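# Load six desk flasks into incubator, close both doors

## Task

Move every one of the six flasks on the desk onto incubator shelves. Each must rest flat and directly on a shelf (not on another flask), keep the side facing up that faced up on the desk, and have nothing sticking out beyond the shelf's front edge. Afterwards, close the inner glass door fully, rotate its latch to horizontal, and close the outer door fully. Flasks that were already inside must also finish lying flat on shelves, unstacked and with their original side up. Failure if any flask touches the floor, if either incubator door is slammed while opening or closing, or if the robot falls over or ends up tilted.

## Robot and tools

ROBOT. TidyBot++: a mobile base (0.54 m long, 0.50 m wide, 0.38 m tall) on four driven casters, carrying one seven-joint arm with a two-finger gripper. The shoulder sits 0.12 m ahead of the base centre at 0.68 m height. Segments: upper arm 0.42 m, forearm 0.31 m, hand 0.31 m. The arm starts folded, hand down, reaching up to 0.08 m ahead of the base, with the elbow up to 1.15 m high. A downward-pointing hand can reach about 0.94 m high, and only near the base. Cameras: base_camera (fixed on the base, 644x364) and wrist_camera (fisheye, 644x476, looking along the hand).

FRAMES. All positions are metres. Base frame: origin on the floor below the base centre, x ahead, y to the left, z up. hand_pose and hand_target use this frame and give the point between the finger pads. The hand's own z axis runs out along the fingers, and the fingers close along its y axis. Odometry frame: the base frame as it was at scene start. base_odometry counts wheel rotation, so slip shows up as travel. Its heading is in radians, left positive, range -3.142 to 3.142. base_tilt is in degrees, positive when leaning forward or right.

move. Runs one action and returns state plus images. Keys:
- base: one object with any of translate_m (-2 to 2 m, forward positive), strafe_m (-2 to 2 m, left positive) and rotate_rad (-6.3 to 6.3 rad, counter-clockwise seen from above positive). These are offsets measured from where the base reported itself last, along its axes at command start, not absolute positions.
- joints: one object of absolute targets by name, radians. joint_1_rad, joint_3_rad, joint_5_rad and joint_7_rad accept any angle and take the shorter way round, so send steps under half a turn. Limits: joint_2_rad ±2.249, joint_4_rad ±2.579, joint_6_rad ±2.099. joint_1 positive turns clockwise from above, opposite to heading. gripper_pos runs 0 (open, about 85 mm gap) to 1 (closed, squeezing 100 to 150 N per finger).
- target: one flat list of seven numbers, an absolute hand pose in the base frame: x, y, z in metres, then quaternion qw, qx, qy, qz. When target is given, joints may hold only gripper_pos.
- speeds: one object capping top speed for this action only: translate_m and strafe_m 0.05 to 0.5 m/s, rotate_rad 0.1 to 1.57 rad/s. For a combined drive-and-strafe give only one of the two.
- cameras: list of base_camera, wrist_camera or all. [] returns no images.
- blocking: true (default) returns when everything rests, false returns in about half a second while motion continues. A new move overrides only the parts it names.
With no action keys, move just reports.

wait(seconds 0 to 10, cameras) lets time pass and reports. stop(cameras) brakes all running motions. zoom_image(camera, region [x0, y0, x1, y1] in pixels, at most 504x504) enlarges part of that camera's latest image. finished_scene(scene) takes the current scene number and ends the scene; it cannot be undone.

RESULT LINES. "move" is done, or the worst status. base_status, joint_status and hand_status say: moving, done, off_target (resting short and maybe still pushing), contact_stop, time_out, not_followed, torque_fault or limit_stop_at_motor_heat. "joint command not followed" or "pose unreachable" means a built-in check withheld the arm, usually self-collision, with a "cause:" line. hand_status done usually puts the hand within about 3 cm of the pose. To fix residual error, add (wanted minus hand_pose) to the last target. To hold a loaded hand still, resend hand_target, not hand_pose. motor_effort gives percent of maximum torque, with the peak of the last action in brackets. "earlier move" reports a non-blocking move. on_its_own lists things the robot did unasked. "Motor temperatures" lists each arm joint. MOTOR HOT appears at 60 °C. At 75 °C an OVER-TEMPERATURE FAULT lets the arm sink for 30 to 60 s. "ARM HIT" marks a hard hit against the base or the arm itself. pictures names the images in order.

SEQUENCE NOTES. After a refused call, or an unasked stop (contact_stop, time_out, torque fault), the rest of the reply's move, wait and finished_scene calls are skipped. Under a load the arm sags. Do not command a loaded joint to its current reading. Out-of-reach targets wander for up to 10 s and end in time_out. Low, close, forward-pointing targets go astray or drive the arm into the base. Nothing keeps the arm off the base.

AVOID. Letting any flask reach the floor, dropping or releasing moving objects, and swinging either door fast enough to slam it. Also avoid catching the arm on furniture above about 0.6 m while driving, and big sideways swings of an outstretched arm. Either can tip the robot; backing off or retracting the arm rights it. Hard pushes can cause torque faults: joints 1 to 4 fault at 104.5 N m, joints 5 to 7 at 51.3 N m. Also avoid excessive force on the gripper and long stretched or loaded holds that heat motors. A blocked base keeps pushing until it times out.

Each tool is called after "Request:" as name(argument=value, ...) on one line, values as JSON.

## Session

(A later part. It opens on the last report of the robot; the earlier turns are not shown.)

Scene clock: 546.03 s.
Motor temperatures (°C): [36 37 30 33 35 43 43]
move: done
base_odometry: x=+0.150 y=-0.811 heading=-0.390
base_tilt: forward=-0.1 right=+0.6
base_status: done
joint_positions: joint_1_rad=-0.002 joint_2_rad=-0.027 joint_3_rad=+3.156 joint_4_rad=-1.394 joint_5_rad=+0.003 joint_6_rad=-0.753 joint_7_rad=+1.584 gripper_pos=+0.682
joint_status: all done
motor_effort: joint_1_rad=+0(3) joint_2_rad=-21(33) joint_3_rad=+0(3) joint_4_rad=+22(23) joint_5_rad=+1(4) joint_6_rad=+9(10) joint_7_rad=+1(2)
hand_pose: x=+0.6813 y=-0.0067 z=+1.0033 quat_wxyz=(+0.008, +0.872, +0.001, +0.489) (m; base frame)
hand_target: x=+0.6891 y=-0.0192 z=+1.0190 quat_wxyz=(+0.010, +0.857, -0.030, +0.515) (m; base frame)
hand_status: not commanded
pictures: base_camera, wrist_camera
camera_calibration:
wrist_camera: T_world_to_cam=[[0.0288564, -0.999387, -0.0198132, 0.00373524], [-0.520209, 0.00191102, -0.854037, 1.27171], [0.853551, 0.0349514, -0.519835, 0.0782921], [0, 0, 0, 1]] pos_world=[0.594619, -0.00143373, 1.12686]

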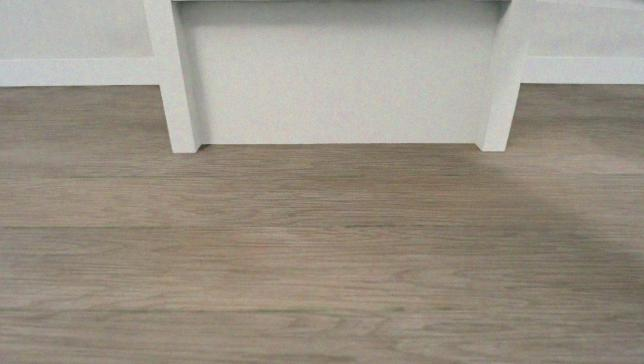

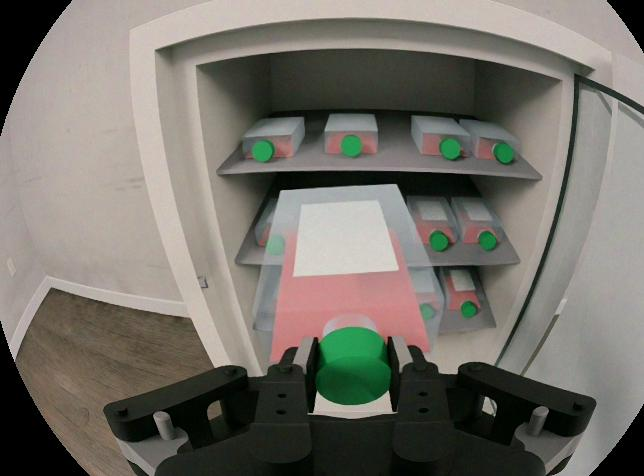

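Request:
move(base={"translate_m": 0.10, "strafe_m": -0.0235}, joints={"joint_2_rad": 0.34, "joint_4_rad": -2.2, "joint_5_rad": 0.03, "joint_6_rad": 0.475}, cameras=[])

Request:
move(base={"translate_m": 0.20}, speeds={"translate_m": 0.3}, joints={"joint_2_rad": 0.37, "joint_4_rad": -2.2, "joint_6_rad": 0.505})

Scene clock: 549.93 s.
Motor temperatures (°C): [36 37 30 33 35 43 43]
move: done
base_odometry: x=+0.234 y=-0.871 heading=-0.390
base_tilt: forward=-0.2 right=+0.6
base_status: done
joint_positions: joint_1_rad=-0.002 joint_2_rad=+0.325 joint_3_rad=+3.156 joint_4_rad=-2.192 joint_5_rad=+0.003 joint_6_rad=+0.409 joint_7_rad=+1.584 gripper_pos=+0.682
joint_status: all done
motor_effort: joint_1_rad=+1(1) joint_2_rad=-27(30) joint_3_rad=+0(1) joint_4_rad=+15(22) joint_5_rad=+1(2) joint_6_rad=+9(10) joint_7_rad=+0(1)
hand_pose: x=+0.7049 y=-0.0054 z=+0.6666 quat_wxyz=(+0.008, +0.869, +0.003, +0.494) (m; base frame)
hand_target: x=+0.7114 y=-0.0047 z=+0.6715 quat_wxyz=(-0.010, +0.858, -0.021, +0.513) (m; base frame)
hand_status: not commanded
pictures: none
No camera images: "cameras" was empty.

Scene clock: 551.53 s.
Motor temperatures (°C): [36 37 30 33 35 43 43]
move: done
base_odometry: x=+0.419 y=-0.947 heading=-0.391
base_tilt: forward=-0.2 right=+0.5
base_status: done
joint_positions: joint_1_rad=-0.002 joint_2_rad=+0.361 joint_3_rad=+3.156 joint_4_rad=-2.197 joint_5_rad=+0.003 joint_6_rad=+0.446 joint_7_rad=+1.584 gripper_pos=+0.682
joint_status: all done
motor_effort: joint_1_rad=+1(1) joint_2_rad=-28(29) joint_3_rad=+0(1) joint_4_rad=+15(17) joint_5_rad=+1(1) joint_6_rad=+9(10) joint_7_rad=+1(1)
hand_pose: x=+0.7077 y=-0.0054 z=+0.6528 quat_wxyz=(+0.009, +0.870, +0.003, +0.492) (m; base frame)
hand_target: x=+0.7154 y=-0.0045 z=+0.6619 quat_wxyz=(-0.010, +0.858, -0.021, +0.512) (m; base frame)
hand_status: not commanded
pictures: base_camera, wrist_camera
camera_calibration:
wrist_camera: T_world_to_cam=[[0.0330467, -0.999333, -0.0155656, -0.00845148], [-0.512905, -0.00359015, -0.858438, 0.98385], [0.857809, 0.0363522, -0.512681, -0.134259], [0, 0, 0, 1]] pos_world=[0.620069, -0.0000330488, 0.77561]

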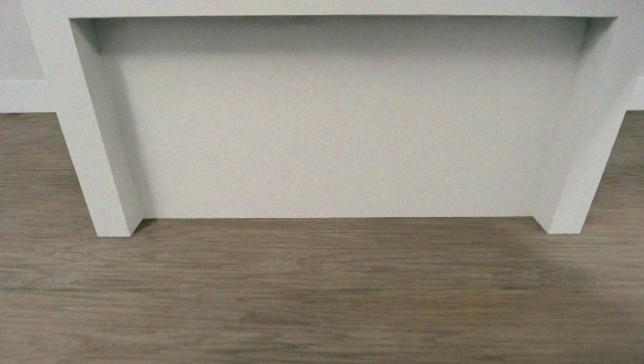

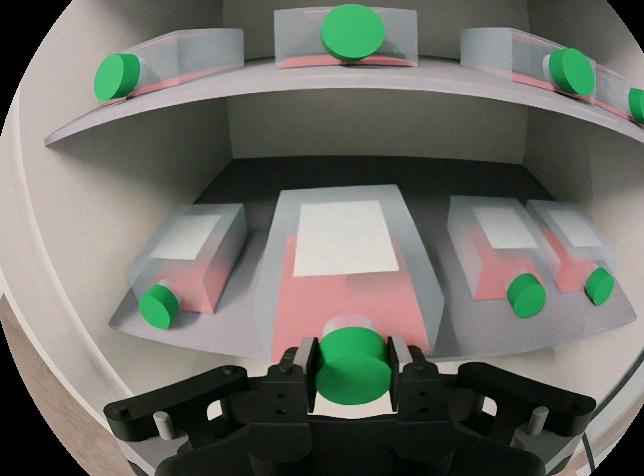

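Request:
move(base={"translate_m": 0.102, "strafe_m": 0.002}, speeds={"translate_m": 0.2}, cameras=["wrist_camera"])

Request:
move(joints={"joint_2_rad": 0.455, "joint_4_rad": -2.275, "joint_6_rad": 0.668}, cameras=["wrist_camera"])

Scene clock: 555.03 s.
Motor temperatures (°C): [36 37 30 33 35 43 43]
move: done
base_odometry: x=+0.514 y=-0.984 heading=-0.391
base_tilt: forward=-0.1 right=+0.6
base_status: done
joint_positions: joint_1_rad=-0.002 joint_2_rad=+0.363 joint_3_rad=+3.156 joint_4_rad=-2.199 joint_5_rad=+0.003 joint_6_rad=+0.447 joint_7_rad=+1.584 gripper_pos=+0.682
joint_status: not commanded
motor_effort: joint_1_rad=+1(1) joint_2_rad=-28(29) joint_3_rad=+0(1) joint_4_rad=+14(16) joint_5_rad=+1(2) joint_6_rad=+9(10) joint_7_rad=+1(2)
hand_pose: x=+0.7069 y=-0.0054 z=+0.6509 quat_wxyz=(+0.008, +0.871, +0.003, +0.491) (m; base frame)
hand_target: x=+0.7154 y=-0.0045 z=+0.6619 quat_wxyz=(-0.010, +0.858, -0.021, +0.512) (m; base frame)
hand_status: not commanded
pictures: wrist_camera
camera_calibration:
wrist_camera: T_world_to_cam=[[0.0329433, -0.999333, -0.0157614, -0.00824457], [-0.515717, -0.0034881, -0.856752, 0.982676], [0.856125, 0.0363526, -0.515488, -0.13144], [0, 0, 0, 1]] pos_world=[0.619584, -0.0000332125, 0.774024]

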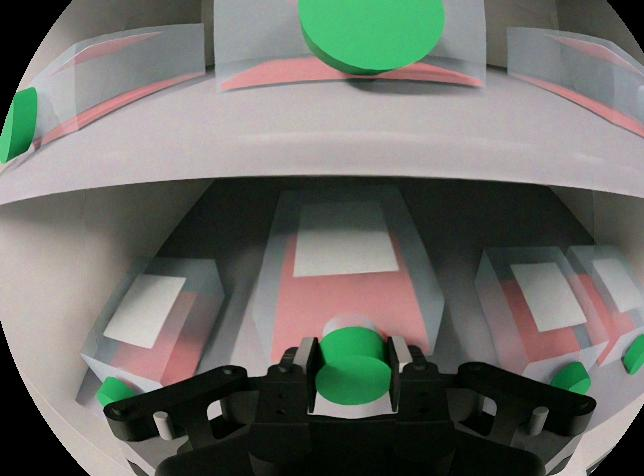

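Scene clock: 556.23 s.
Motor temperatures (°C): [36 37 30 33 35 43 43]
move: done
base_odometry: x=+0.514 y=-0.984 heading=-0.391
base_tilt: forward=-0.1 right=+0.5
base_status: not commanded
joint_positions: joint_1_rad=-0.002 joint_2_rad=+0.449 joint_3_rad=+3.156 joint_4_rad=-2.271 joint_5_rad=+0.003 joint_6_rad=+0.606 joint_7_rad=+1.584 gripper_pos=+0.682
joint_status: all done
motor_effort: joint_1_rad=+1(1) joint_2_rad=-29(31) joint_3_rad=+0(0) joint_4_rad=+12(16) joint_5_rad=+0(1) joint_6_rad=+9(11) joint_7_rad=+0(1)
hand_pose: x=+0.6968 y=-0.0051 z=+0.6130 quat_wxyz=(+0.009, +0.871, +0.004, +0.491) (m; base frame)
hand_target: x=+0.7043 y=-0.0030 z=+0.6247 quat_wxyz=(-0.012, +0.858, -0.020, +0.514) (m; base frame)
hand_status: not commanded
pictures: wrist_camera
camera_calibration:
wrist_camera: T_world_to_cam=[[0.0337293, -0.999318, -0.015031, -0.00932424], [-0.515001, -0.00448942, -0.857178, 0.944729], [0.856526, 0.036653, -0.514801, -0.143051], [0, 0, 0, 1]] pos_world=[0.609378, 0.000166639, 0.736018]

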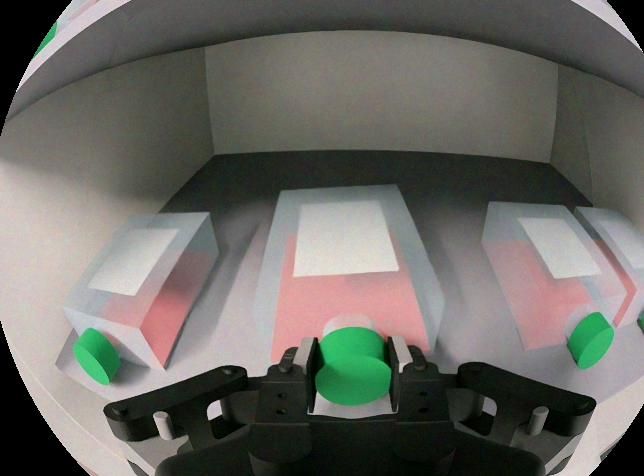

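Request:
move(joints={"joint_2_rad": 0.487, "joint_4_rad": -2.31, "joint_6_rad": 0.74}, cameras=[])

Request:
move(joints={"joint_2_rad": 0.502, "joint_4_rad": -2.327, "joint_6_rad": 0.768}, cameras=["wrist_camera"])

Scene clock: 557.60 s.
Motor temperatures (°C): [36 37 30 33 35 43 43]
move: done
base_odometry: x=+0.514 y=-0.984 heading=-0.391
base_tilt: forward=-0.2 right=+0.6
base_status: not commanded
joint_positions: joint_1_rad=-0.002 joint_2_rad=+0.475 joint_3_rad=+3.156 joint_4_rad=-2.304 joint_5_rad=+0.003 joint_6_rad=+0.684 joint_7_rad=+1.584 gripper_pos=+0.682
joint_status: all done
motor_effort: joint_1_rad=+1(1) joint_2_rad=-29(30) joint_3_rad=+0(0) joint_4_rad=+11(13) joint_5_rad=+1(1) joint_6_rad=+9(10) joint_7_rad=+1(1)
hand_pose: x=+0.6923 y=-0.0050 z=+0.6058 quat_wxyz=(+0.009, +0.866, +0.004, +0.499) (m; base frame)
hand_target: x=+0.6975 y=-0.0024 z=+0.6122 quat_wxyz=(-0.013, +0.856, -0.020, +0.516) (m; base frame)
hand_status: not commanded
pictures: none
No camera images: "cameras" was empty.

Scene clock: 558.23 s.
Motor temperatures (°C): [36 37 30 33 35 43 43]
move: done
base_odometry: x=+0.514 y=-0.984 heading=-0.391
base_tilt: forward=-0.1 right=+0.6
base_status: not commanded
joint_positions: joint_1_rad=-0.002 joint_2_rad=+0.488 joint_3_rad=+3.156 joint_4_rad=-2.320 joint_5_rad=+0.003 joint_6_rad=+0.712 joint_7_rad=+1.584 gripper_pos=+0.682
joint_status: all done
motor_effort: joint_1_rad=+1(1) joint_2_rad=-28(29) joint_3_rad=+0(0) joint_4_rad=+11(12) joint_5_rad=+1(1) joint_6_rad=+9(10) joint_7_rad=+0(1)
hand_pose: x=+0.6886 y=-0.0049 z=+0.6003 quat_wxyz=(+0.009, +0.866, +0.004, +0.499) (m; base frame)
hand_target: x=+0.6929 y=-0.0021 z=+0.6048 quat_wxyz=(-0.014, +0.857, -0.020, +0.514) (m; base frame)
hand_status: not commanded
pictures: wrist_camera
camera_calibration:
wrist_camera: T_world_to_cam=[[0.0344707, -0.999308, -0.0139906, -0.0100841], [-0.499253, -0.00509104, -0.866441, 0.9244], [0.86577, 0.0368517, -0.499083, -0.158403], [0, 0, 0, 1]] pos_world=[0.598998, 0.000466443, 0.721741]

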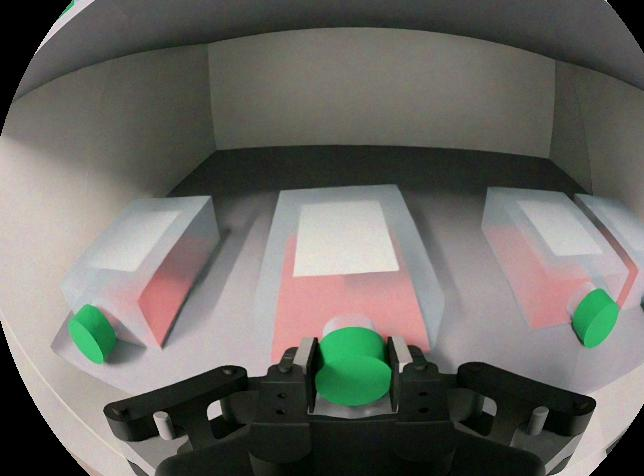

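Request:
move(joints={"joint_2_rad": 0.514, "joint_4_rad": -2.34, "joint_6_rad": 0.79}, cameras=[])

Request:
move(joints={"joint_2_rad": 0.522, "joint_4_rad": -2.35, "joint_6_rad": 0.805}, cameras=["wrist_camera"])

Scene clock: 559.20 s.
Motor temperatures (°C): [36 37 30 33 35 43 43]
move: done
base_odometry: x=+0.514 y=-0.984 heading=-0.391
base_tilt: forward=-0.1 right=+0.6
base_status: not commanded
joint_positions: joint_1_rad=-0.002 joint_2_rad=+0.496 joint_3_rad=+3.156 joint_4_rad=-2.330 joint_5_rad=+0.003 joint_6_rad=+0.737 joint_7_rad=+1.584 gripper_pos=+0.682
joint_status: all done
motor_effort: joint_1_rad=+1(1) joint_2_rad=-28(29) joint_3_rad=+0(0) joint_4_rad=+10(11) joint_5_rad=+1(1) joint_6_rad=+10(10) joint_7_rad=+1(1)
hand_pose: x=+0.6872 y=-0.0049 z=+0.5986 quat_wxyz=(+0.009, +0.865, +0.004, +0.502) (m; base frame)
hand_target: x=+0.6894 y=-0.0019 z=+0.5992 quat_wxyz=(-0.014, +0.858, -0.020, +0.513) (m; base frame)
hand_status: not commanded
pictures: none
No camera images: "cameras" was empty.

Scene clock: 559.73 s.
Motor temperatures (°C): [36 37 30 33 35 43 43]
move: done
base_odometry: x=+0.514 y=-0.984 heading=-0.391
base_tilt: forward=-0.1 right=+0.6
base_status: not commanded
joint_positions: joint_1_rad=-0.002 joint_2_rad=+0.501 joint_3_rad=+3.156 joint_4_rad=-2.337 joint_5_rad=+0.003 joint_6_rad=+0.754 joint_7_rad=+1.583 gripper_pos=+0.682
joint_status: all done
motor_effort: joint_1_rad=+1(1) joint_2_rad=-27(28) joint_3_rad=+0(0) joint_4_rad=+10(10) joint_5_rad=+0(2) joint_6_rad=+9(10) joint_7_rad=+0(1)
hand_pose: x=+0.6866 y=-0.0049 z=+0.5983 quat_wxyz=(+0.009, +0.863, +0.004, +0.505) (m; base frame)
hand_target: x=+0.6864 y=-0.0018 z=+0.5952 quat_wxyz=(-0.014, +0.859, -0.020, +0.512) (m; base frame)
hand_status: not commanded
pictures: wrist_camera
camera_calibration:
wrist_camera: T_world_to_cam=[[0.0344397, -0.999307, -0.0141237, -0.00989321], [-0.488165, -0.00448905, -0.87274, 0.917819], [0.872071, 0.0369516, -0.487982, -0.16863], [0, 0, 0, 1]] pos_world=[0.595445, 0.000464917, 0.718589]

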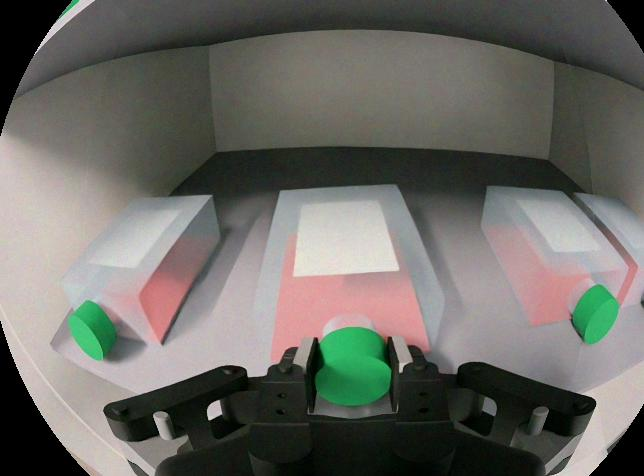

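Request:
move(joints={"joint_2_rad": 0.514, "joint_4_rad": -2.34, "joint_6_rad": 0.79, "gripper_pos": 0.45}, cameras=["wrist_camera"])

Request:
move(base={"translate_m": -0.25}, speeds={"translate_m": 0.25})

Scene clock: 560.83 s.
Motor temperatures (°C): [36 37 30 33 35 43 43]
move: done
base_odometry: x=+0.514 y=-0.984 heading=-0.391
base_tilt: forward=-0.2 right=+0.6
base_status: not commanded
joint_positions: joint_1_rad=-0.002 joint_2_rad=+0.501 joint_3_rad=+3.156 joint_4_rad=-2.337 joint_5_rad=+0.003 joint_6_rad=+0.754 joint_7_rad=+1.583 gripper_pos=+0.450
joint_status: all done
motor_effort: joint_1_rad=+1(1) joint_2_rad=-27(28) joint_3_rad=+0(0) joint_4_rad=+10(10) joint_5_rad=+1(1) joint_6_rad=+8(9) joint_7_rad=+1(1)
hand_pose: x=+0.6866 y=-0.0049 z=+0.5984 quat_wxyz=(+0.009, +0.863, +0.004, +0.505) (m; base frame)
hand_target: x=+0.6894 y=-0.0019 z=+0.5992 quat_wxyz=(-0.014, +0.858, -0.020, +0.513) (m; base frame)
hand_status: not commanded
pictures: wrist_camera
camera_calibration:
wrist_camera: T_world_to_cam=[[0.0344408, -0.999307, -0.0141217, -0.00989529], [-0.488165, -0.00449132, -0.87274, 0.917819], [0.872071, 0.0369516, -0.487982, -0.16863], [0, 0, 0, 1]] pos_world=[0.595445, 0.000464921, 0.718589]

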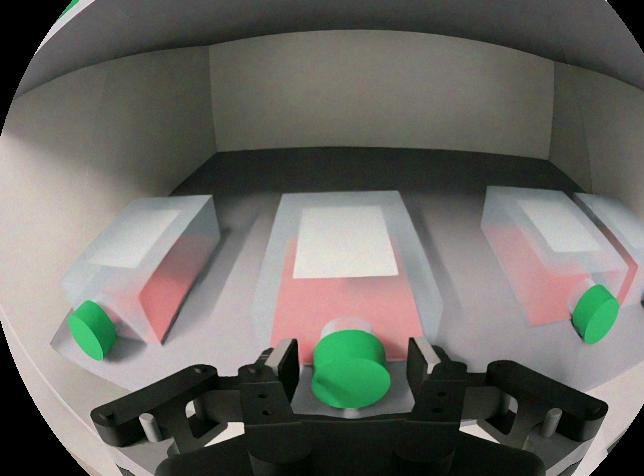

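Scene clock: 562.70 s.
Motor temperatures (°C): [36 37 30 33 35 43 43]
move: done
base_odometry: x=+0.283 y=-0.889 heading=-0.391
base_tilt: forward=-0.2 right=+0.6
base_status: done
joint_positions: joint_1_rad=-0.001 joint_2_rad=+0.502 joint_3_rad=+3.156 joint_4_rad=-2.338 joint_5_rad=+0.003 joint_6_rad=+0.754 joint_7_rad=+1.583 gripper_pos=+0.450
joint_status: not commanded
motor_effort: joint_1_rad=+1(3) joint_2_rad=-28(30) joint_3_rad=+0(2) joint_4_rad=+9(11) joint_5_rad=+1(2) joint_6_rad=+9(10) joint_7_rad=+0(1)
hand_pose: x=+0.6861 y=-0.0051 z=+0.5974 quat_wxyz=(+0.009, +0.864, +0.004, +0.504) (m; base frame)
hand_target: x=+0.6894 y=-0.0019 z=+0.5992 quat_wxyz=(-0.014, +0.858, -0.020, +0.513) (m; base frame)
hand_status: not commanded
pictures: base_camera, wrist_camera
camera_calibration:
wrist_camera: T_world_to_cam=[[0.0341013, -0.999318, -0.0141328, -0.00988335], [-0.489965, -0.00439148, -0.871731, 0.91742], [0.871075, 0.0366517, -0.489781, -0.166821], [0, 0, 0, 1]] pos_world=[0.595155, 0.000266492, 0.717897]

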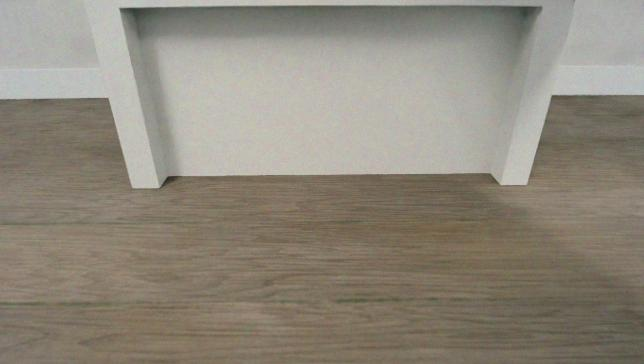

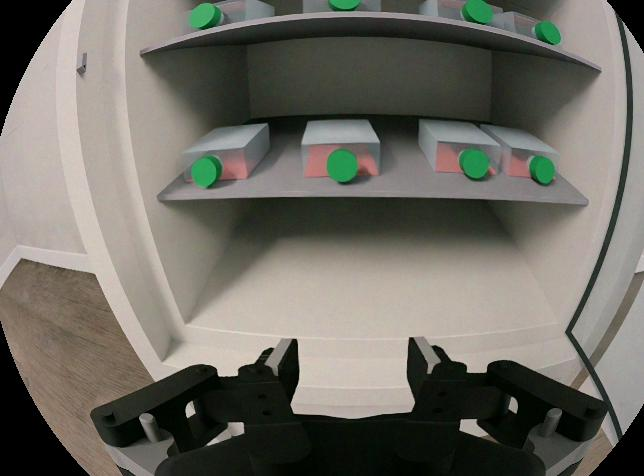

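Request:
move(base={"translate_m": -0.47}, joints={"joint_1_rad": 0.0, "joint_2_rad": 0.19, "joint_4_rad": -2.286, "joint_5_rad": 0.03, "joint_6_rad": 0.95, "joint_7_rad": 1.6, "gripper_pos": 1.0})

Scene clock: 573.20 s.
Motor temperatures (°C): [36 37 30 33 35 43 43]
move: done
base_odometry: x=-0.152 y=-0.709 heading=-0.391
base_tilt: forward=-0.2 right=+0.5
base_status: done
joint_positions: joint_1_rad=-0.001 joint_2_rad=+0.178 joint_3_rad=+3.156 joint_4_rad=-2.298 joint_5_rad=+0.003 joint_6_rad=+0.892 joint_7_rad=+1.583 gripper_pos=+0.999
joint_status: all done
motor_effort: joint_1_rad=+1(2) joint_2_rad=-22(31) joint_3_rad=+0(1) joint_4_rad=+16(17) joint_5_rad=+1(1) joint_6_rad=+10(11) joint_7_rad=+0(2)
hand_pose: x=+0.6990 y=-0.0050 z=+0.8442 quat_wxyz=(+0.010, +0.712, +0.002, +0.702) (m; base frame)
hand_target: x=+0.7038 y=-0.0010 z=+0.8616 quat_wxyz=(+0.016, +0.691, +0.020, +0.723) (m; base frame)
hand_status: not commanded
pictures: base_camera, wrist_camera
camera_calibration:
wrist_camera: T_world_to_cam=[[0.0373182, -0.999288, 0.00555836, -0.0256246], [-0.0114301, -0.00598871, -0.999917, 0.912584], [0.999238, 0.0372516, -0.0116455, -0.550491], [0, 0, 0, 1]] pos_world=[0.561459, 0.000365551, 0.90624]

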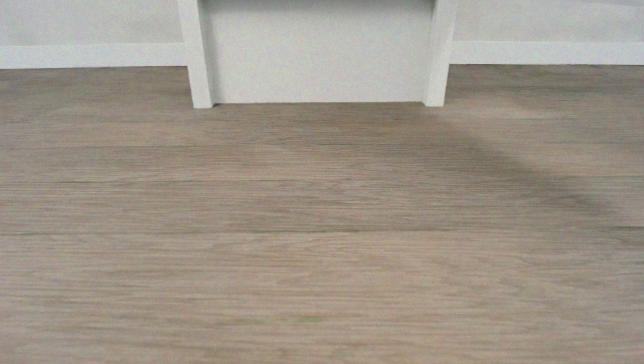

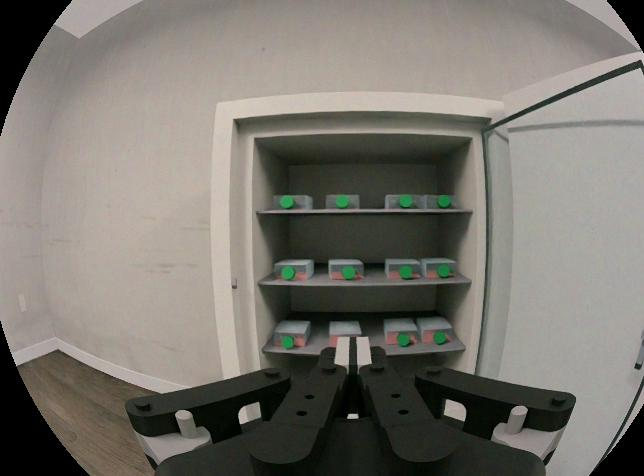

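Request:
move(base={"strafe_m": -0.44}, speeds={"strafe_m": 0.4})

Scene clock: 578.10 s.
Motor temperatures (°C): [36 37 30 33 35 43 43]
move: done
base_odometry: x=-0.320 y=-1.116 heading=-0.391
base_tilt: forward=-0.2 right=+0.6
base_status: done
joint_positions: joint_1_rad=-0.001 joint_2_rad=+0.178 joint_3_rad=+3.156 joint_4_rad=-2.298 joint_5_rad=+0.003 joint_6_rad=+0.893 joint_7_rad=+1.583 gripper_pos=+0.999
joint_status: not commanded
motor_effort: joint_1_rad=+1(3) joint_2_rad=-22(23) joint_3_rad=+0(2) joint_4_rad=+16(16) joint_5_rad=+1(2) joint_6_rad=+10(11) joint_7_rad=+1(1)
hand_pose: x=+0.6990 y=-0.0055 z=+0.8446 quat_wxyz=(+0.010, +0.712, +0.002, +0.703) (m; base frame)
hand_target: x=+0.7038 y=-0.0010 z=+0.8616 quat_wxyz=(+0.016, +0.691, +0.020, +0.723) (m; base frame)
hand_status: not commanded
pictures: base_camera, wrist_camera
camera_calibration:
wrist_camera: T_world_to_cam=[[0.0365123, -0.999317, 0.00561529, -0.0256168], [-0.0101347, -0.00598903, -0.999931, 0.912158], [0.999282, 0.0364528, -0.0103464, -0.551576], [0, 0, 0, 1]] pos_world=[0.561359, -0.000029846, 0.906532]

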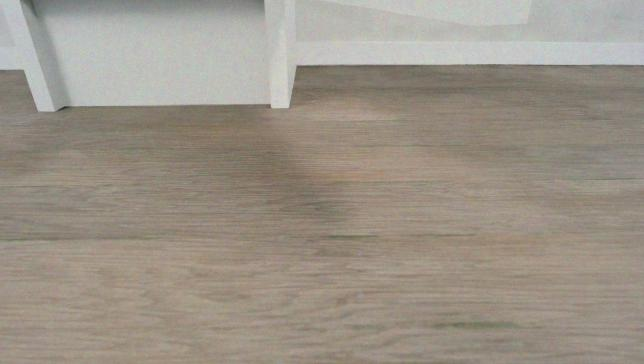

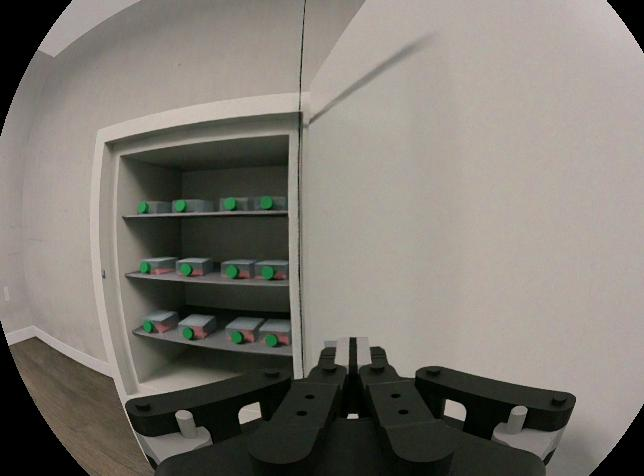

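Request:
move(base={"translate_m": 0.095}, speeds={"translate_m": 0.2}, joints={"joint_2_rad": 0.185, "joint_4_rad": -2.262, "joint_6_rad": 0.92})

Scene clock: 580.43 s.
Motor temperatures (°C): [36 37 30 33 35 43 43]
move: done
base_odometry: x=-0.232 y=-1.153 heading=-0.391
base_tilt: forward=-0.1 right=+0.5
base_status: done
joint_positions: joint_1_rad=-0.001 joint_2_rad=+0.181 joint_3_rad=+3.156 joint_4_rad=-2.277 joint_5_rad=+0.003 joint_6_rad=+0.893 joint_7_rad=+1.583 gripper_pos=+0.999
joint_status: all done
motor_effort: joint_1_rad=+1(1) joint_2_rad=-22(24) joint_3_rad=+0(0) joint_4_rad=+16(18) joint_5_rad=+1(2) joint_6_rad=+10(11) joint_7_rad=+0(1)
hand_pose: x=+0.7047 y=-0.0056 z=+0.8535 quat_wxyz=(+0.010, +0.705, +0.002, +0.709) (m; base frame)
hand_target: x=+0.7088 y=-0.0013 z=+0.8674 quat_wxyz=(+0.017, +0.691, +0.020, +0.722) (m; base frame)
hand_status: not commanded
pictures: base_camera, wrist_camera
camera_calibration:
wrist_camera: T_world_to_cam=[[0.0364043, -0.999316, 0.00656781, -0.0267276], [0.00777912, -0.00628859, -0.99995, 0.908479], [0.999307, 0.0364536, 0.00754487, -0.572422], [0, 0, 0, 1]] pos_world=[0.565931, -0.000129379, 0.912928]

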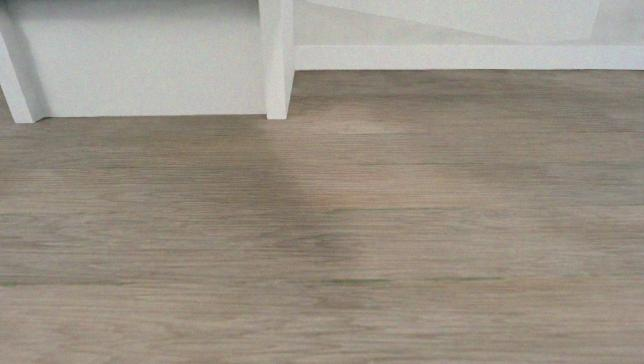

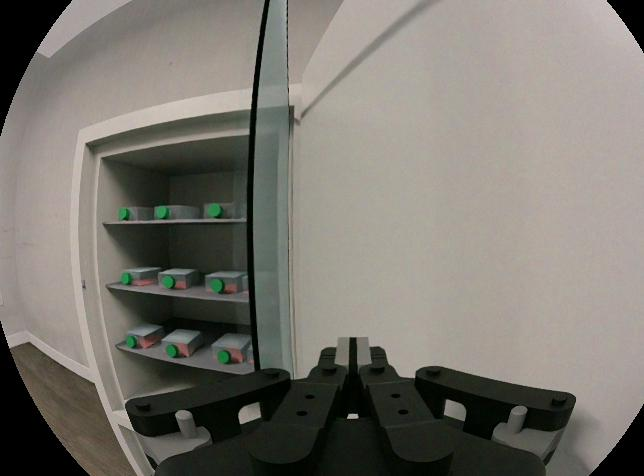

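Request:
move(base={"translate_m": -0.004, "strafe_m": 0.19}, speeds={"strafe_m": 0.12}, cameras=["wrist_camera"])

Request:
move(base={"translate_m": 0.038, "strafe_m": 0.133}, speeds={"strafe_m": 0.12}, cameras=["wrist_camera"])

Scene clock: 584.47 s.
Motor temperatures (°C): [36 37 30 33 35 43 43]
move: done
base_odometry: x=-0.163 y=-0.976 heading=-0.391
base_tilt: forward=-0.2 right=+0.6
base_status: done
joint_positions: joint_1_rad=+0.002 joint_2_rad=+0.173 joint_3_rad=+3.158 joint_4_rad=-2.279 joint_5_rad=+0.004 joint_6_rad=+0.893 joint_7_rad=+1.583 gripper_pos=+0.999
joint_status: not commanded
motor_effort: joint_1_rad=+1(5) joint_2_rad=-22(23) joint_3_rad=+0(4) joint_4_rad=+16(23) joint_5_rad=+1(3) joint_6_rad=+10(11) joint_7_rad=+0(1)
hand_pose: x=+0.7027 y=-0.0079 z=+0.8573 quat_wxyz=(+0.012, +0.703, +0.001, +0.711) (m; base frame)
hand_target: x=+0.7088 y=-0.0013 z=+0.8674 quat_wxyz=(+0.017, +0.691, +0.020, +0.722) (m; base frame)
hand_status: not commanded
pictures: wrist_camera
camera_calibration:
wrist_camera: T_world_to_cam=[[0.0325558, -0.999444, 0.00724387, -0.0267859], [0.0139661, -0.00679209, -0.999879, 0.907798], [0.999372, 0.032653, 0.0137372, -0.575702], [0, 0, 0, 1]] pos_world=[0.563534, -0.00180672, 0.915791]

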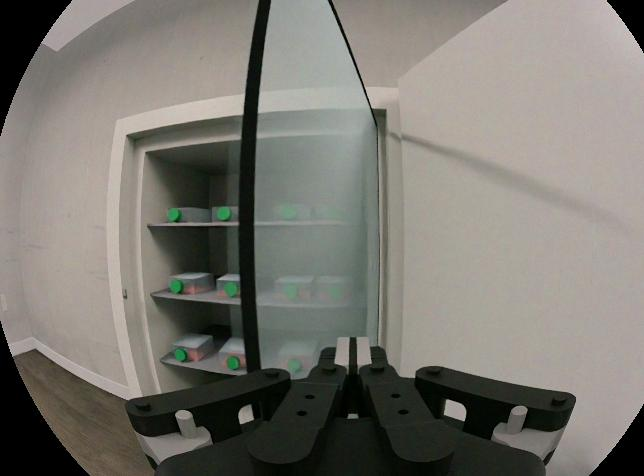

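Scene clock: 586.20 s.
Motor temperatures (°C): [36 37 30 33 35 43 43]
move: done
base_odometry: x=-0.077 y=-0.867 heading=-0.391
base_tilt: forward=-0.1 right=+0.5
base_status: done
joint_positions: joint_1_rad=+0.000 joint_2_rad=+0.173 joint_3_rad=+3.158 joint_4_rad=-2.276 joint_5_rad=+0.003 joint_6_rad=+0.893 joint_7_rad=+1.583 gripper_pos=+0.999
joint_status: not commanded
motor_effort: joint_1_rad=+1(4) joint_2_rad=-22(24) joint_3_rad=+0(3) joint_4_rad=+17(21) joint_5_rad=+1(3) joint_6_rad=+10(11) joint_7_rad=+0(1)
hand_pose: x=+0.7037 y=-0.0067 z=+0.8589 quat_wxyz=(+0.011, +0.702, +0.001, +0.712) (m; base frame)
hand_target: x=+0.7088 y=-0.0013 z=+0.8674 quat_wxyz=(+0.017, +0.691, +0.020, +0.722) (m; base frame)
hand_status: not commanded
pictures: wrist_camera
camera_calibration:
wrist_camera: T_world_to_cam=[[0.0344308, -0.999379, 0.00747408, -0.0272006], [0.0170828, -0.00688892, -0.99983, 0.90717], [0.999261, 0.0345526, 0.016835, -0.579312], [0, 0, 0, 1]] pos_world=[0.564323, -0.000917492, 0.916972]

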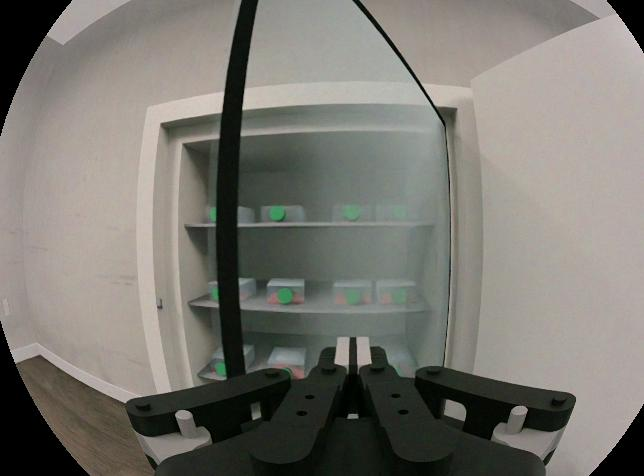

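Request:
move(base={"translate_m": 0.071, "strafe_m": 0.118}, speeds={"strafe_m": 0.12}, cameras=[])

Request:
move(base={"translate_m": 0.099, "strafe_m": 0.096}, speeds={"strafe_m": 0.12}, cameras=["wrist_camera"])

Request:
move(base={"translate_m": 0.120, "strafe_m": 0.067}, speeds={"strafe_m": 0.1}, cameras=["base_camera", "wrist_camera"])

Scene clock: 588.97 s.
Motor temperatures (°C): [36 37 30 33 35 43 43]
move: done
base_odometry: x=+0.034 y=-0.785 heading=-0.391
base_tilt: forward=-0.1 right=+0.6
base_status: done
joint_positions: joint_1_rad=+0.002 joint_2_rad=+0.174 joint_3_rad=+3.159 joint_4_rad=-2.276 joint_5_rad=+0.003 joint_6_rad=+0.893 joint_7_rad=+1.583 gripper_pos=+0.999
joint_status: not commanded
motor_effort: joint_1_rad=+1(3) joint_2_rad=-23(24) joint_3_rad=+0(3) joint_4_rad=+16(19) joint_5_rad=+1(4) joint_6_rad=+9(11) joint_7_rad=+0(1)
hand_pose: x=+0.7037 y=-0.0085 z=+0.8585 quat_wxyz=(+0.012, +0.702, +0.000, +0.712) (m; base frame)
hand_target: x=+0.7088 y=-0.0013 z=+0.8674 quat_wxyz=(+0.017, +0.691, +0.020, +0.722) (m; base frame)
hand_status: not commanded
pictures: none
No camera images: "cameras" was empty.

Scene clock: 590.73 s.
Motor temperatures (°C): [36 37 30 33 35 43 43]
move: done
base_odometry: x=+0.162 y=-0.734 heading=-0.391
base_tilt: forward=-0.2 right=+0.6
base_status: done
joint_positions: joint_1_rad=+0.003 joint_2_rad=+0.174 joint_3_rad=+3.160 joint_4_rad=-2.276 joint_5_rad=+0.003 joint_6_rad=+0.893 joint_7_rad=+1.583 gripper_pos=+0.999
joint_status: not commanded
motor_effort: joint_1_rad=+1(2) joint_2_rad=-22(24) joint_3_rad=+0(2) joint_4_rad=+16(20) joint_5_rad=+0(3) joint_6_rad=+9(11) joint_7_rad=+1(1)
hand_pose: x=+0.7038 y=-0.0095 z=+0.8580 quat_wxyz=(+0.013, +0.702, +0.000, +0.712) (m; base frame)
hand_target: x=+0.7088 y=-0.0013 z=+0.8674 quat_wxyz=(+0.017, +0.691, +0.020, +0.722) (m; base frame)
hand_status: not commanded
pictures: wrist_camera
camera_calibration:
wrist_camera: T_world_to_cam=[[0.0294456, -0.999539, 0.00734563, -0.0263413], [0.0154469, -0.00689291, -0.999857, 0.90741], [0.999447, 0.0295548, 0.0152368, -0.578102], [0, 0, 0, 1]] pos_world=[0.564542, -0.00298877, 0.916282]

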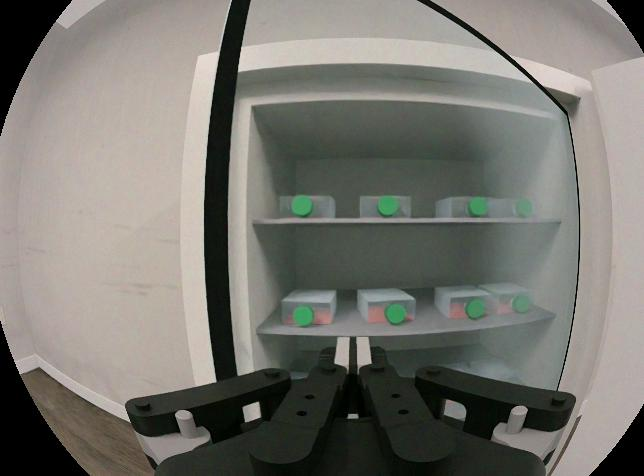

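Scene clock: 592.67 s.
Motor temperatures (°C): [36 37 30 33 35 43 43]
move: done
base_odometry: x=+0.298 y=-0.717 heading=-0.391
base_tilt: forward=-0.1 right=+0.6
base_status: done
joint_positions: joint_1_rad=+0.003 joint_2_rad=+0.176 joint_3_rad=+3.160 joint_4_rad=-2.276 joint_5_rad=+0.003 joint_6_rad=+0.893 joint_7_rad=+1.583 gripper_pos=+0.999
joint_status: not commanded
motor_effort: joint_1_rad=+1(2) joint_2_rad=-23(24) joint_3_rad=+1(2) joint_4_rad=+16(20) joint_5_rad=+0(2) joint_6_rad=+11(11) joint_7_rad=+1(1)
hand_pose: x=+0.7040 y=-0.0096 z=+0.8574 quat_wxyz=(+0.013, +0.703, +0.000, +0.711) (m; base frame)
hand_target: x=+0.7088 y=-0.0013 z=+0.8674 quat_wxyz=(+0.017, +0.691, +0.020, +0.722) (m; base frame)
hand_status: not commanded
pictures: base_camera, wrist_camera
camera_calibration:
wrist_camera: T_world_to_cam=[[0.0292533, -0.999545, 0.00731338, -0.0263073], [0.0144456, -0.006893, -0.999872, 0.90749], [0.999468, 0.0293552, 0.0142374, -0.577491], [0, 0, 0, 1]] pos_world=[0.564844, -0.00308762, 0.915788]

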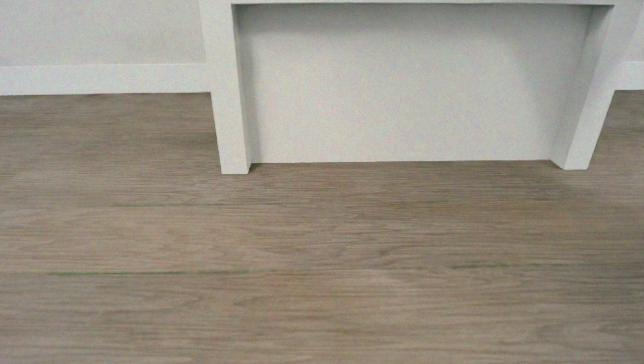

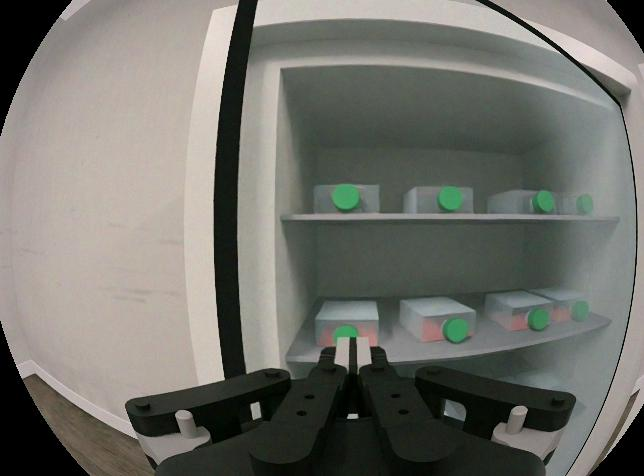

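Request:
move(base={"translate_m": 0.088, "strafe_m": 0.026}, speeds={"translate_m": 0.1}, cameras=[])

Request:
move(base={"translate_m": 0.045, "strafe_m": 0.006}, speeds={"translate_m": 0.07}, cameras=["wrist_camera"])

Scene clock: 594.90 s.
Motor temperatures (°C): [36 37 30 33 35 43 43]
move: done
base_odometry: x=+0.390 y=-0.727 heading=-0.391
base_tilt: forward=-0.2 right=+0.6
base_status: done
joint_positions: joint_1_rad=+0.003 joint_2_rad=+0.177 joint_3_rad=+3.160 joint_4_rad=-2.275 joint_5_rad=+0.003 joint_6_rad=+0.893 joint_7_rad=+1.583 gripper_pos=+0.999
joint_status: not commanded
motor_effort: joint_1_rad=+1(1) joint_2_rad=-22(24) joint_3_rad=+0(1) joint_4_rad=+16(20) joint_5_rad=+1(1) joint_6_rad=+10(11) joint_7_rad=+0(1)
hand_pose: x=+0.7043 y=-0.0096 z=+0.8572 quat_wxyz=(+0.013, +0.703, +0.000, +0.711) (m; base frame)
hand_target: x=+0.7088 y=-0.0013 z=+0.8674 quat_wxyz=(+0.017, +0.691, +0.020, +0.722) (m; base frame)
hand_status: not commanded
pictures: none
No camera images: "cameras" was empty.

Scene clock: 596.07 s.
Motor temperatures (°C): [36 37 30 33 35 43 43]
move: done
base_odometry: x=+0.434 y=-0.738 heading=-0.390
base_tilt: forward=-0.1 right=+0.5
base_status: done
joint_positions: joint_1_rad=+0.003 joint_2_rad=+0.176 joint_3_rad=+3.160 joint_4_rad=-2.276 joint_5_rad=+0.003 joint_6_rad=+0.893 joint_7_rad=+1.583 gripper_pos=+0.999
joint_status: not commanded
motor_effort: joint_1_rad=+1(1) joint_2_rad=-22(25) joint_3_rad=+0(1) joint_4_rad=+16(19) joint_5_rad=+0(1) joint_6_rad=+9(11) joint_7_rad=+1(1)
hand_pose: x=+0.7042 y=-0.0096 z=+0.8572 quat_wxyz=(+0.013, +0.703, +0.000, +0.711) (m; base frame)
hand_target: x=+0.7088 y=-0.0013 z=+0.8674 quat_wxyz=(+0.017, +0.691, +0.020, +0.722) (m; base frame)
hand_status: not commanded
pictures: wrist_camera
camera_calibration:
wrist_camera: T_world_to_cam=[[0.0292541, -0.999545, 0.00730859, -0.0263114], [0.0143455, -0.00689113, -0.999873, 0.907444], [0.999469, 0.0293552, 0.0141374, -0.577699], [0, 0, 0, 1]] pos_world=[0.565144, -0.00308763, 0.915688]

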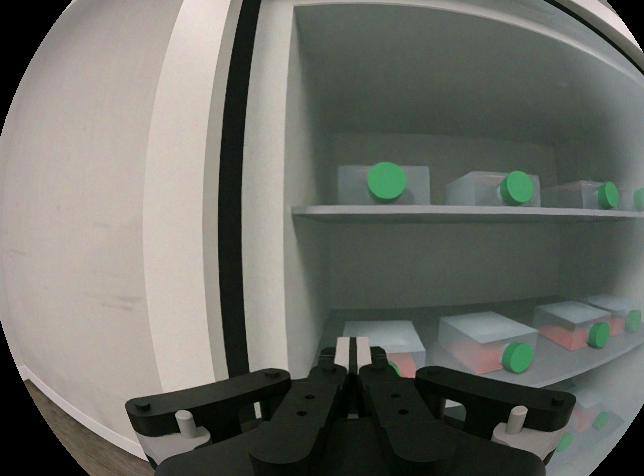

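Request:
move(base={"translate_m": 0.03, "strafe_m": 0.003}, speeds={"translate_m": 0.06}, cameras=[])

Request:
move(base={"translate_m": 0.02}, speeds={"translate_m": 0.05}, cameras=["base_camera", "wrist_camera"])

Scene clock: 597.57 s.
Motor temperatures (°C): [36 37 30 33 35 43 43]
move: done
base_odometry: x=+0.463 y=-0.747 heading=-0.390
base_tilt: forward=-0.1 right=+0.6
base_status: done
joint_positions: joint_1_rad=+0.003 joint_2_rad=+0.177 joint_3_rad=+3.160 joint_4_rad=-2.275 joint_5_rad=+0.003 joint_6_rad=+0.893 joint_7_rad=+1.583 gripper_pos=+0.999
joint_status: not commanded
motor_effort: joint_1_rad=+0(1) joint_2_rad=-22(24) joint_3_rad=+0(1) joint_4_rad=+16(19) joint_5_rad=+1(2) joint_6_rad=+10(10) joint_7_rad=+0(1)
hand_pose: x=+0.7044 y=-0.0096 z=+0.8570 quat_wxyz=(+0.013, +0.703, +0.000, +0.711) (m; base frame)
hand_target: x=+0.7088 y=-0.0013 z=+0.8674 quat_wxyz=(+0.017, +0.691, +0.020, +0.722) (m; base frame)
hand_status: not commanded
pictures: none
No camera images: "cameras" was empty.

Scene clock: 598.47 s.
Motor temperatures (°C): [36 37 30 33 35 43 43]
move: done
base_odometry: x=+0.482 y=-0.754 heading=-0.390
base_tilt: forward=-0.1 right=+0.6
base_status: done
joint_positions: joint_1_rad=+0.003 joint_2_rad=+0.177 joint_3_rad=+3.160 joint_4_rad=-2.275 joint_5_rad=+0.003 joint_6_rad=+0.893 joint_7_rad=+1.583 gripper_pos=+0.999
joint_status: not commanded
motor_effort: joint_1_rad=+1(1) joint_2_rad=-22(25) joint_3_rad=+0(1) joint_4_rad=+15(18) joint_5_rad=+0(1) joint_6_rad=+10(10) joint_7_rad=+0(1)
hand_pose: x=+0.7043 y=-0.0096 z=+0.8572 quat_wxyz=(+0.013, +0.703, +0.000, +0.711) (m; base frame)
hand_target: x=+0.7088 y=-0.0013 z=+0.8674 quat_wxyz=(+0.017, +0.691, +0.020, +0.722) (m; base frame)
hand_status: not commanded
pictures: base_camera, wrist_camera
camera_calibration:
wrist_camera: T_world_to_cam=[[0.0292548, -0.999545, 0.00730567, -0.0263113], [0.0142455, -0.00689114, -0.999875, 0.907401], [0.99947, 0.0293553, 0.0140375, -0.577707], [0, 0, 0, 1]] pos_world=[0.565244, -0.00308763, 0.915589]

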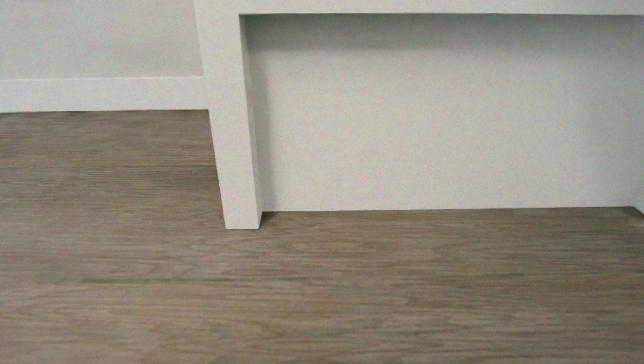

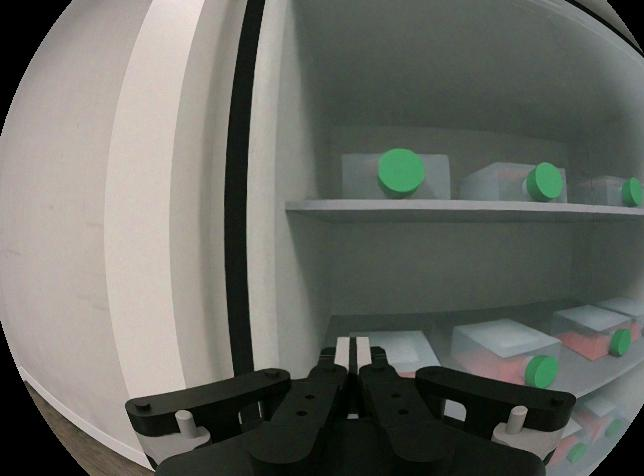

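Request:
move()

Scene clock: 600.83 s.
Motor temperatures (°C): [36 37 30 33 35 43 43]
base_odometry: x=+0.482 y=-0.754 heading=-0.390
base_tilt: forward=-0.1 right=+0.6
base_status: done
joint_positions: joint_1_rad=+0.003 joint_2_rad=+0.177 joint_3_rad=+3.160 joint_4_rad=-2.275 joint_5_rad=+0.003 joint_6_rad=+0.893 joint_7_rad=+1.583 gripper_pos=+0.999
joint_status: not commanded
motor_effort: joint_1_rad=+1(1) joint_2_rad=-23(25) joint_3_rad=+0(1) joint_4_rad=+16(18) joint_5_rad=+1(1) joint_6_rad=+10(10) joint_7_rad=+0(1)
hand_pose: x=+0.7043 y=-0.0096 z=+0.8572 quat_wxyz=(+0.013, +0.703, +0.000, +0.711) (m; base frame)
hand_target: x=+0.7088 y=-0.0013 z=+0.8674 quat_wxyz=(+0.017, +0.691, +0.020, +0.722) (m; base frame)
hand_status: not commanded
pictures: base_camera, wrist_camera
camera_calibration:
wrist_camera: T_world_to_cam=[[0.0292548, -0.999545, 0.00730567, -0.0263113], [0.0142455, -0.00689114, -0.999875, 0.907401], [0.99947, 0.0293553, 0.0140375, -0.577707], [0, 0, 0, 1]] pos_world=[0.565244, -0.00308763, 0.915589]

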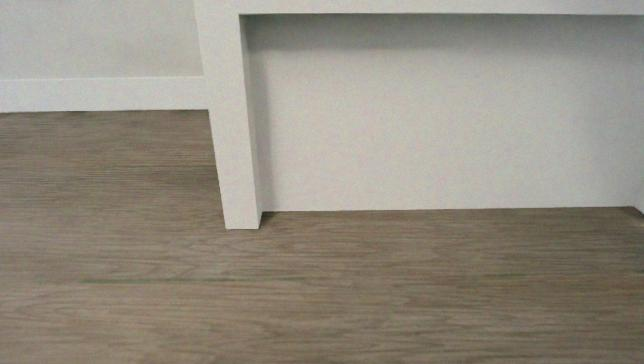

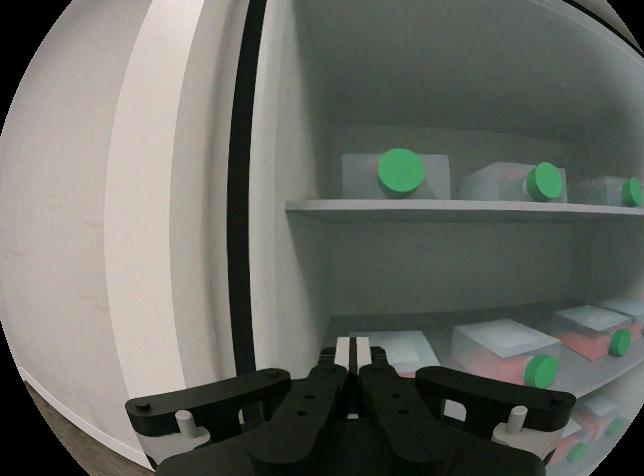

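Request:
move(base={"translate_m": 0.02}, speeds={"translate_m": 0.05})

Scene clock: 602.00 s.
Motor temperatures (°C): [36 37 30 33 35 43 43]
move: done
base_odometry: x=+0.500 y=-0.761 heading=-0.390
base_tilt: forward=-0.1 right=+0.5
base_status: done
joint_positions: joint_1_rad=+0.003 joint_2_rad=+0.177 joint_3_rad=+3.160 joint_4_rad=-2.275 joint_5_rad=+0.003 joint_6_rad=+0.893 joint_7_rad=+1.583 gripper_pos=+0.999
joint_status: not commanded
motor_effort: joint_1_rad=+0(1) joint_2_rad=-22(25) joint_3_rad=+0(1) joint_4_rad=+16(17) joint_5_rad=+1(1) joint_6_rad=+9(11) joint_7_rad=+1(1)
hand_pose: x=+0.7043 y=-0.0096 z=+0.8572 quat_wxyz=(+0.013, +0.703, +0.000, +0.711) (m; base frame)
hand_target: x=+0.7088 y=-0.0013 z=+0.8674 quat_wxyz=(+0.017, +0.691, +0.020, +0.722) (m; base frame)
hand_status: not commanded
pictures: base_camera, wrist_camera
camera_calibration:
wrist_camera: T_world_to_cam=[[0.0292548, -0.999545, 0.00730754, -0.026313], [0.0142456, -0.006893, -0.999875, 0.907401], [0.99947, 0.0293553, 0.0140374, -0.577707], [0, 0, 0, 1]] pos_world=[0.565244, -0.00308762, 0.915589]

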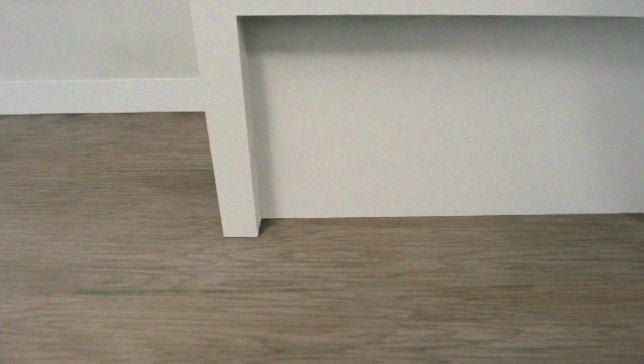

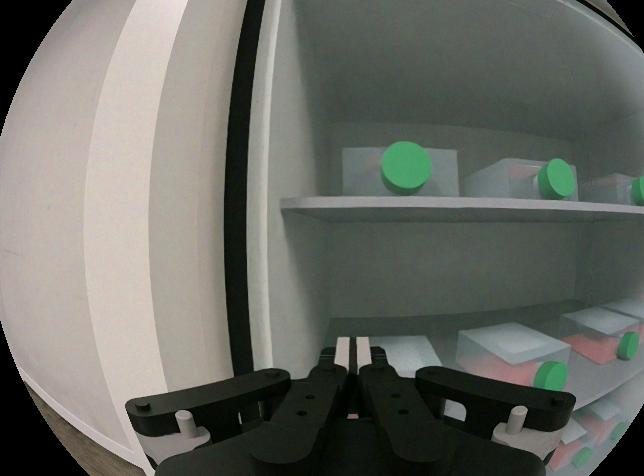

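Request:
move(base={"translate_m": 0.015}, speeds={"translate_m": 0.05})

Request:
zoom_image(camera="wrist_camera", region=[60, 0, 460, 476])

Scene clock: 603.93 s.
Motor temperatures (°C): [36 37 30 33 35 43 43]
move: done
base_odometry: x=+0.514 y=-0.767 heading=-0.390
base_tilt: forward=-0.2 right=+0.6
base_status: done
joint_positions: joint_1_rad=+0.003 joint_2_rad=+0.162 joint_3_rad=+3.160 joint_4_rad=-2.291 joint_5_rad=+0.003 joint_6_rad=+0.893 joint_7_rad=+1.583 gripper_pos=+0.999
joint_status: not commanded
motor_effort: joint_1_rad=+1(1) joint_2_rad=-19(23) joint_3_rad=+1(1) joint_4_rad=+21(25) joint_5_rad=+1(2) joint_6_rad=+9(11) joint_7_rad=+0(1)
hand_pose: x=+0.6980 y=-0.0095 z=+0.8574 quat_wxyz=(+0.013, +0.703, +0.000, +0.711) (m; base frame)
hand_target: x=+0.7088 y=-0.0013 z=+0.8674 quat_wxyz=(+0.017, +0.691, +0.020, +0.722) (m; base frame)
hand_status: not commanded
pictures: base_camera, wrist_camera
camera_calibration:
wrist_camera: T_world_to_cam=[[0.0292694, -0.999547, 0.00706082, -0.0258143], [0.0126418, -0.00669312, -0.999898, 0.908819], [0.999492, 0.0293556, 0.0124402, -0.56997], [0, 0, 0, 1]] pos_world=[0.558946, -0.00298794, 0.915999]

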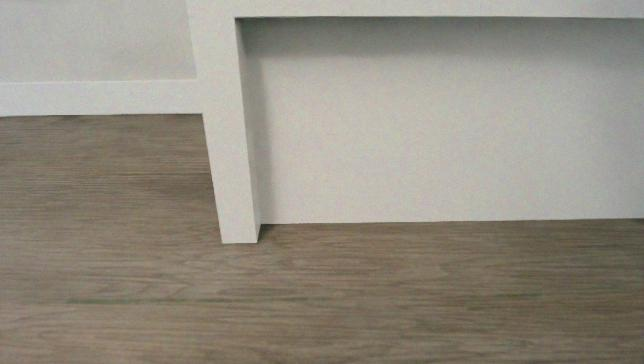

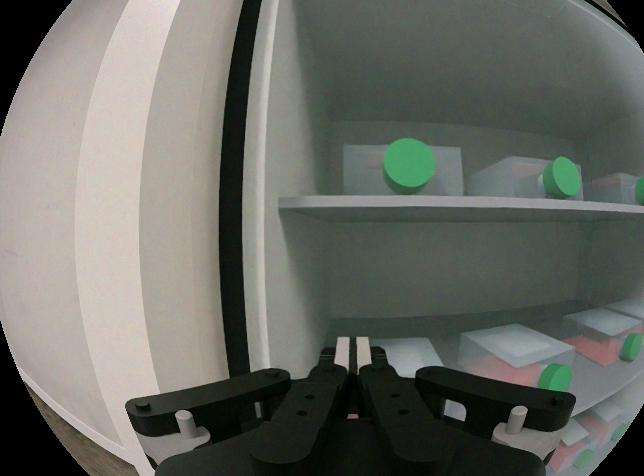

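Scaled by 1.059.

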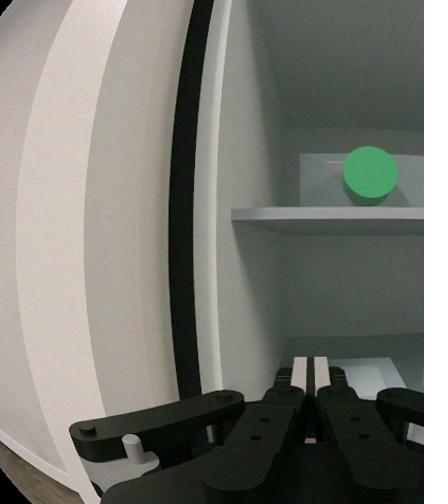

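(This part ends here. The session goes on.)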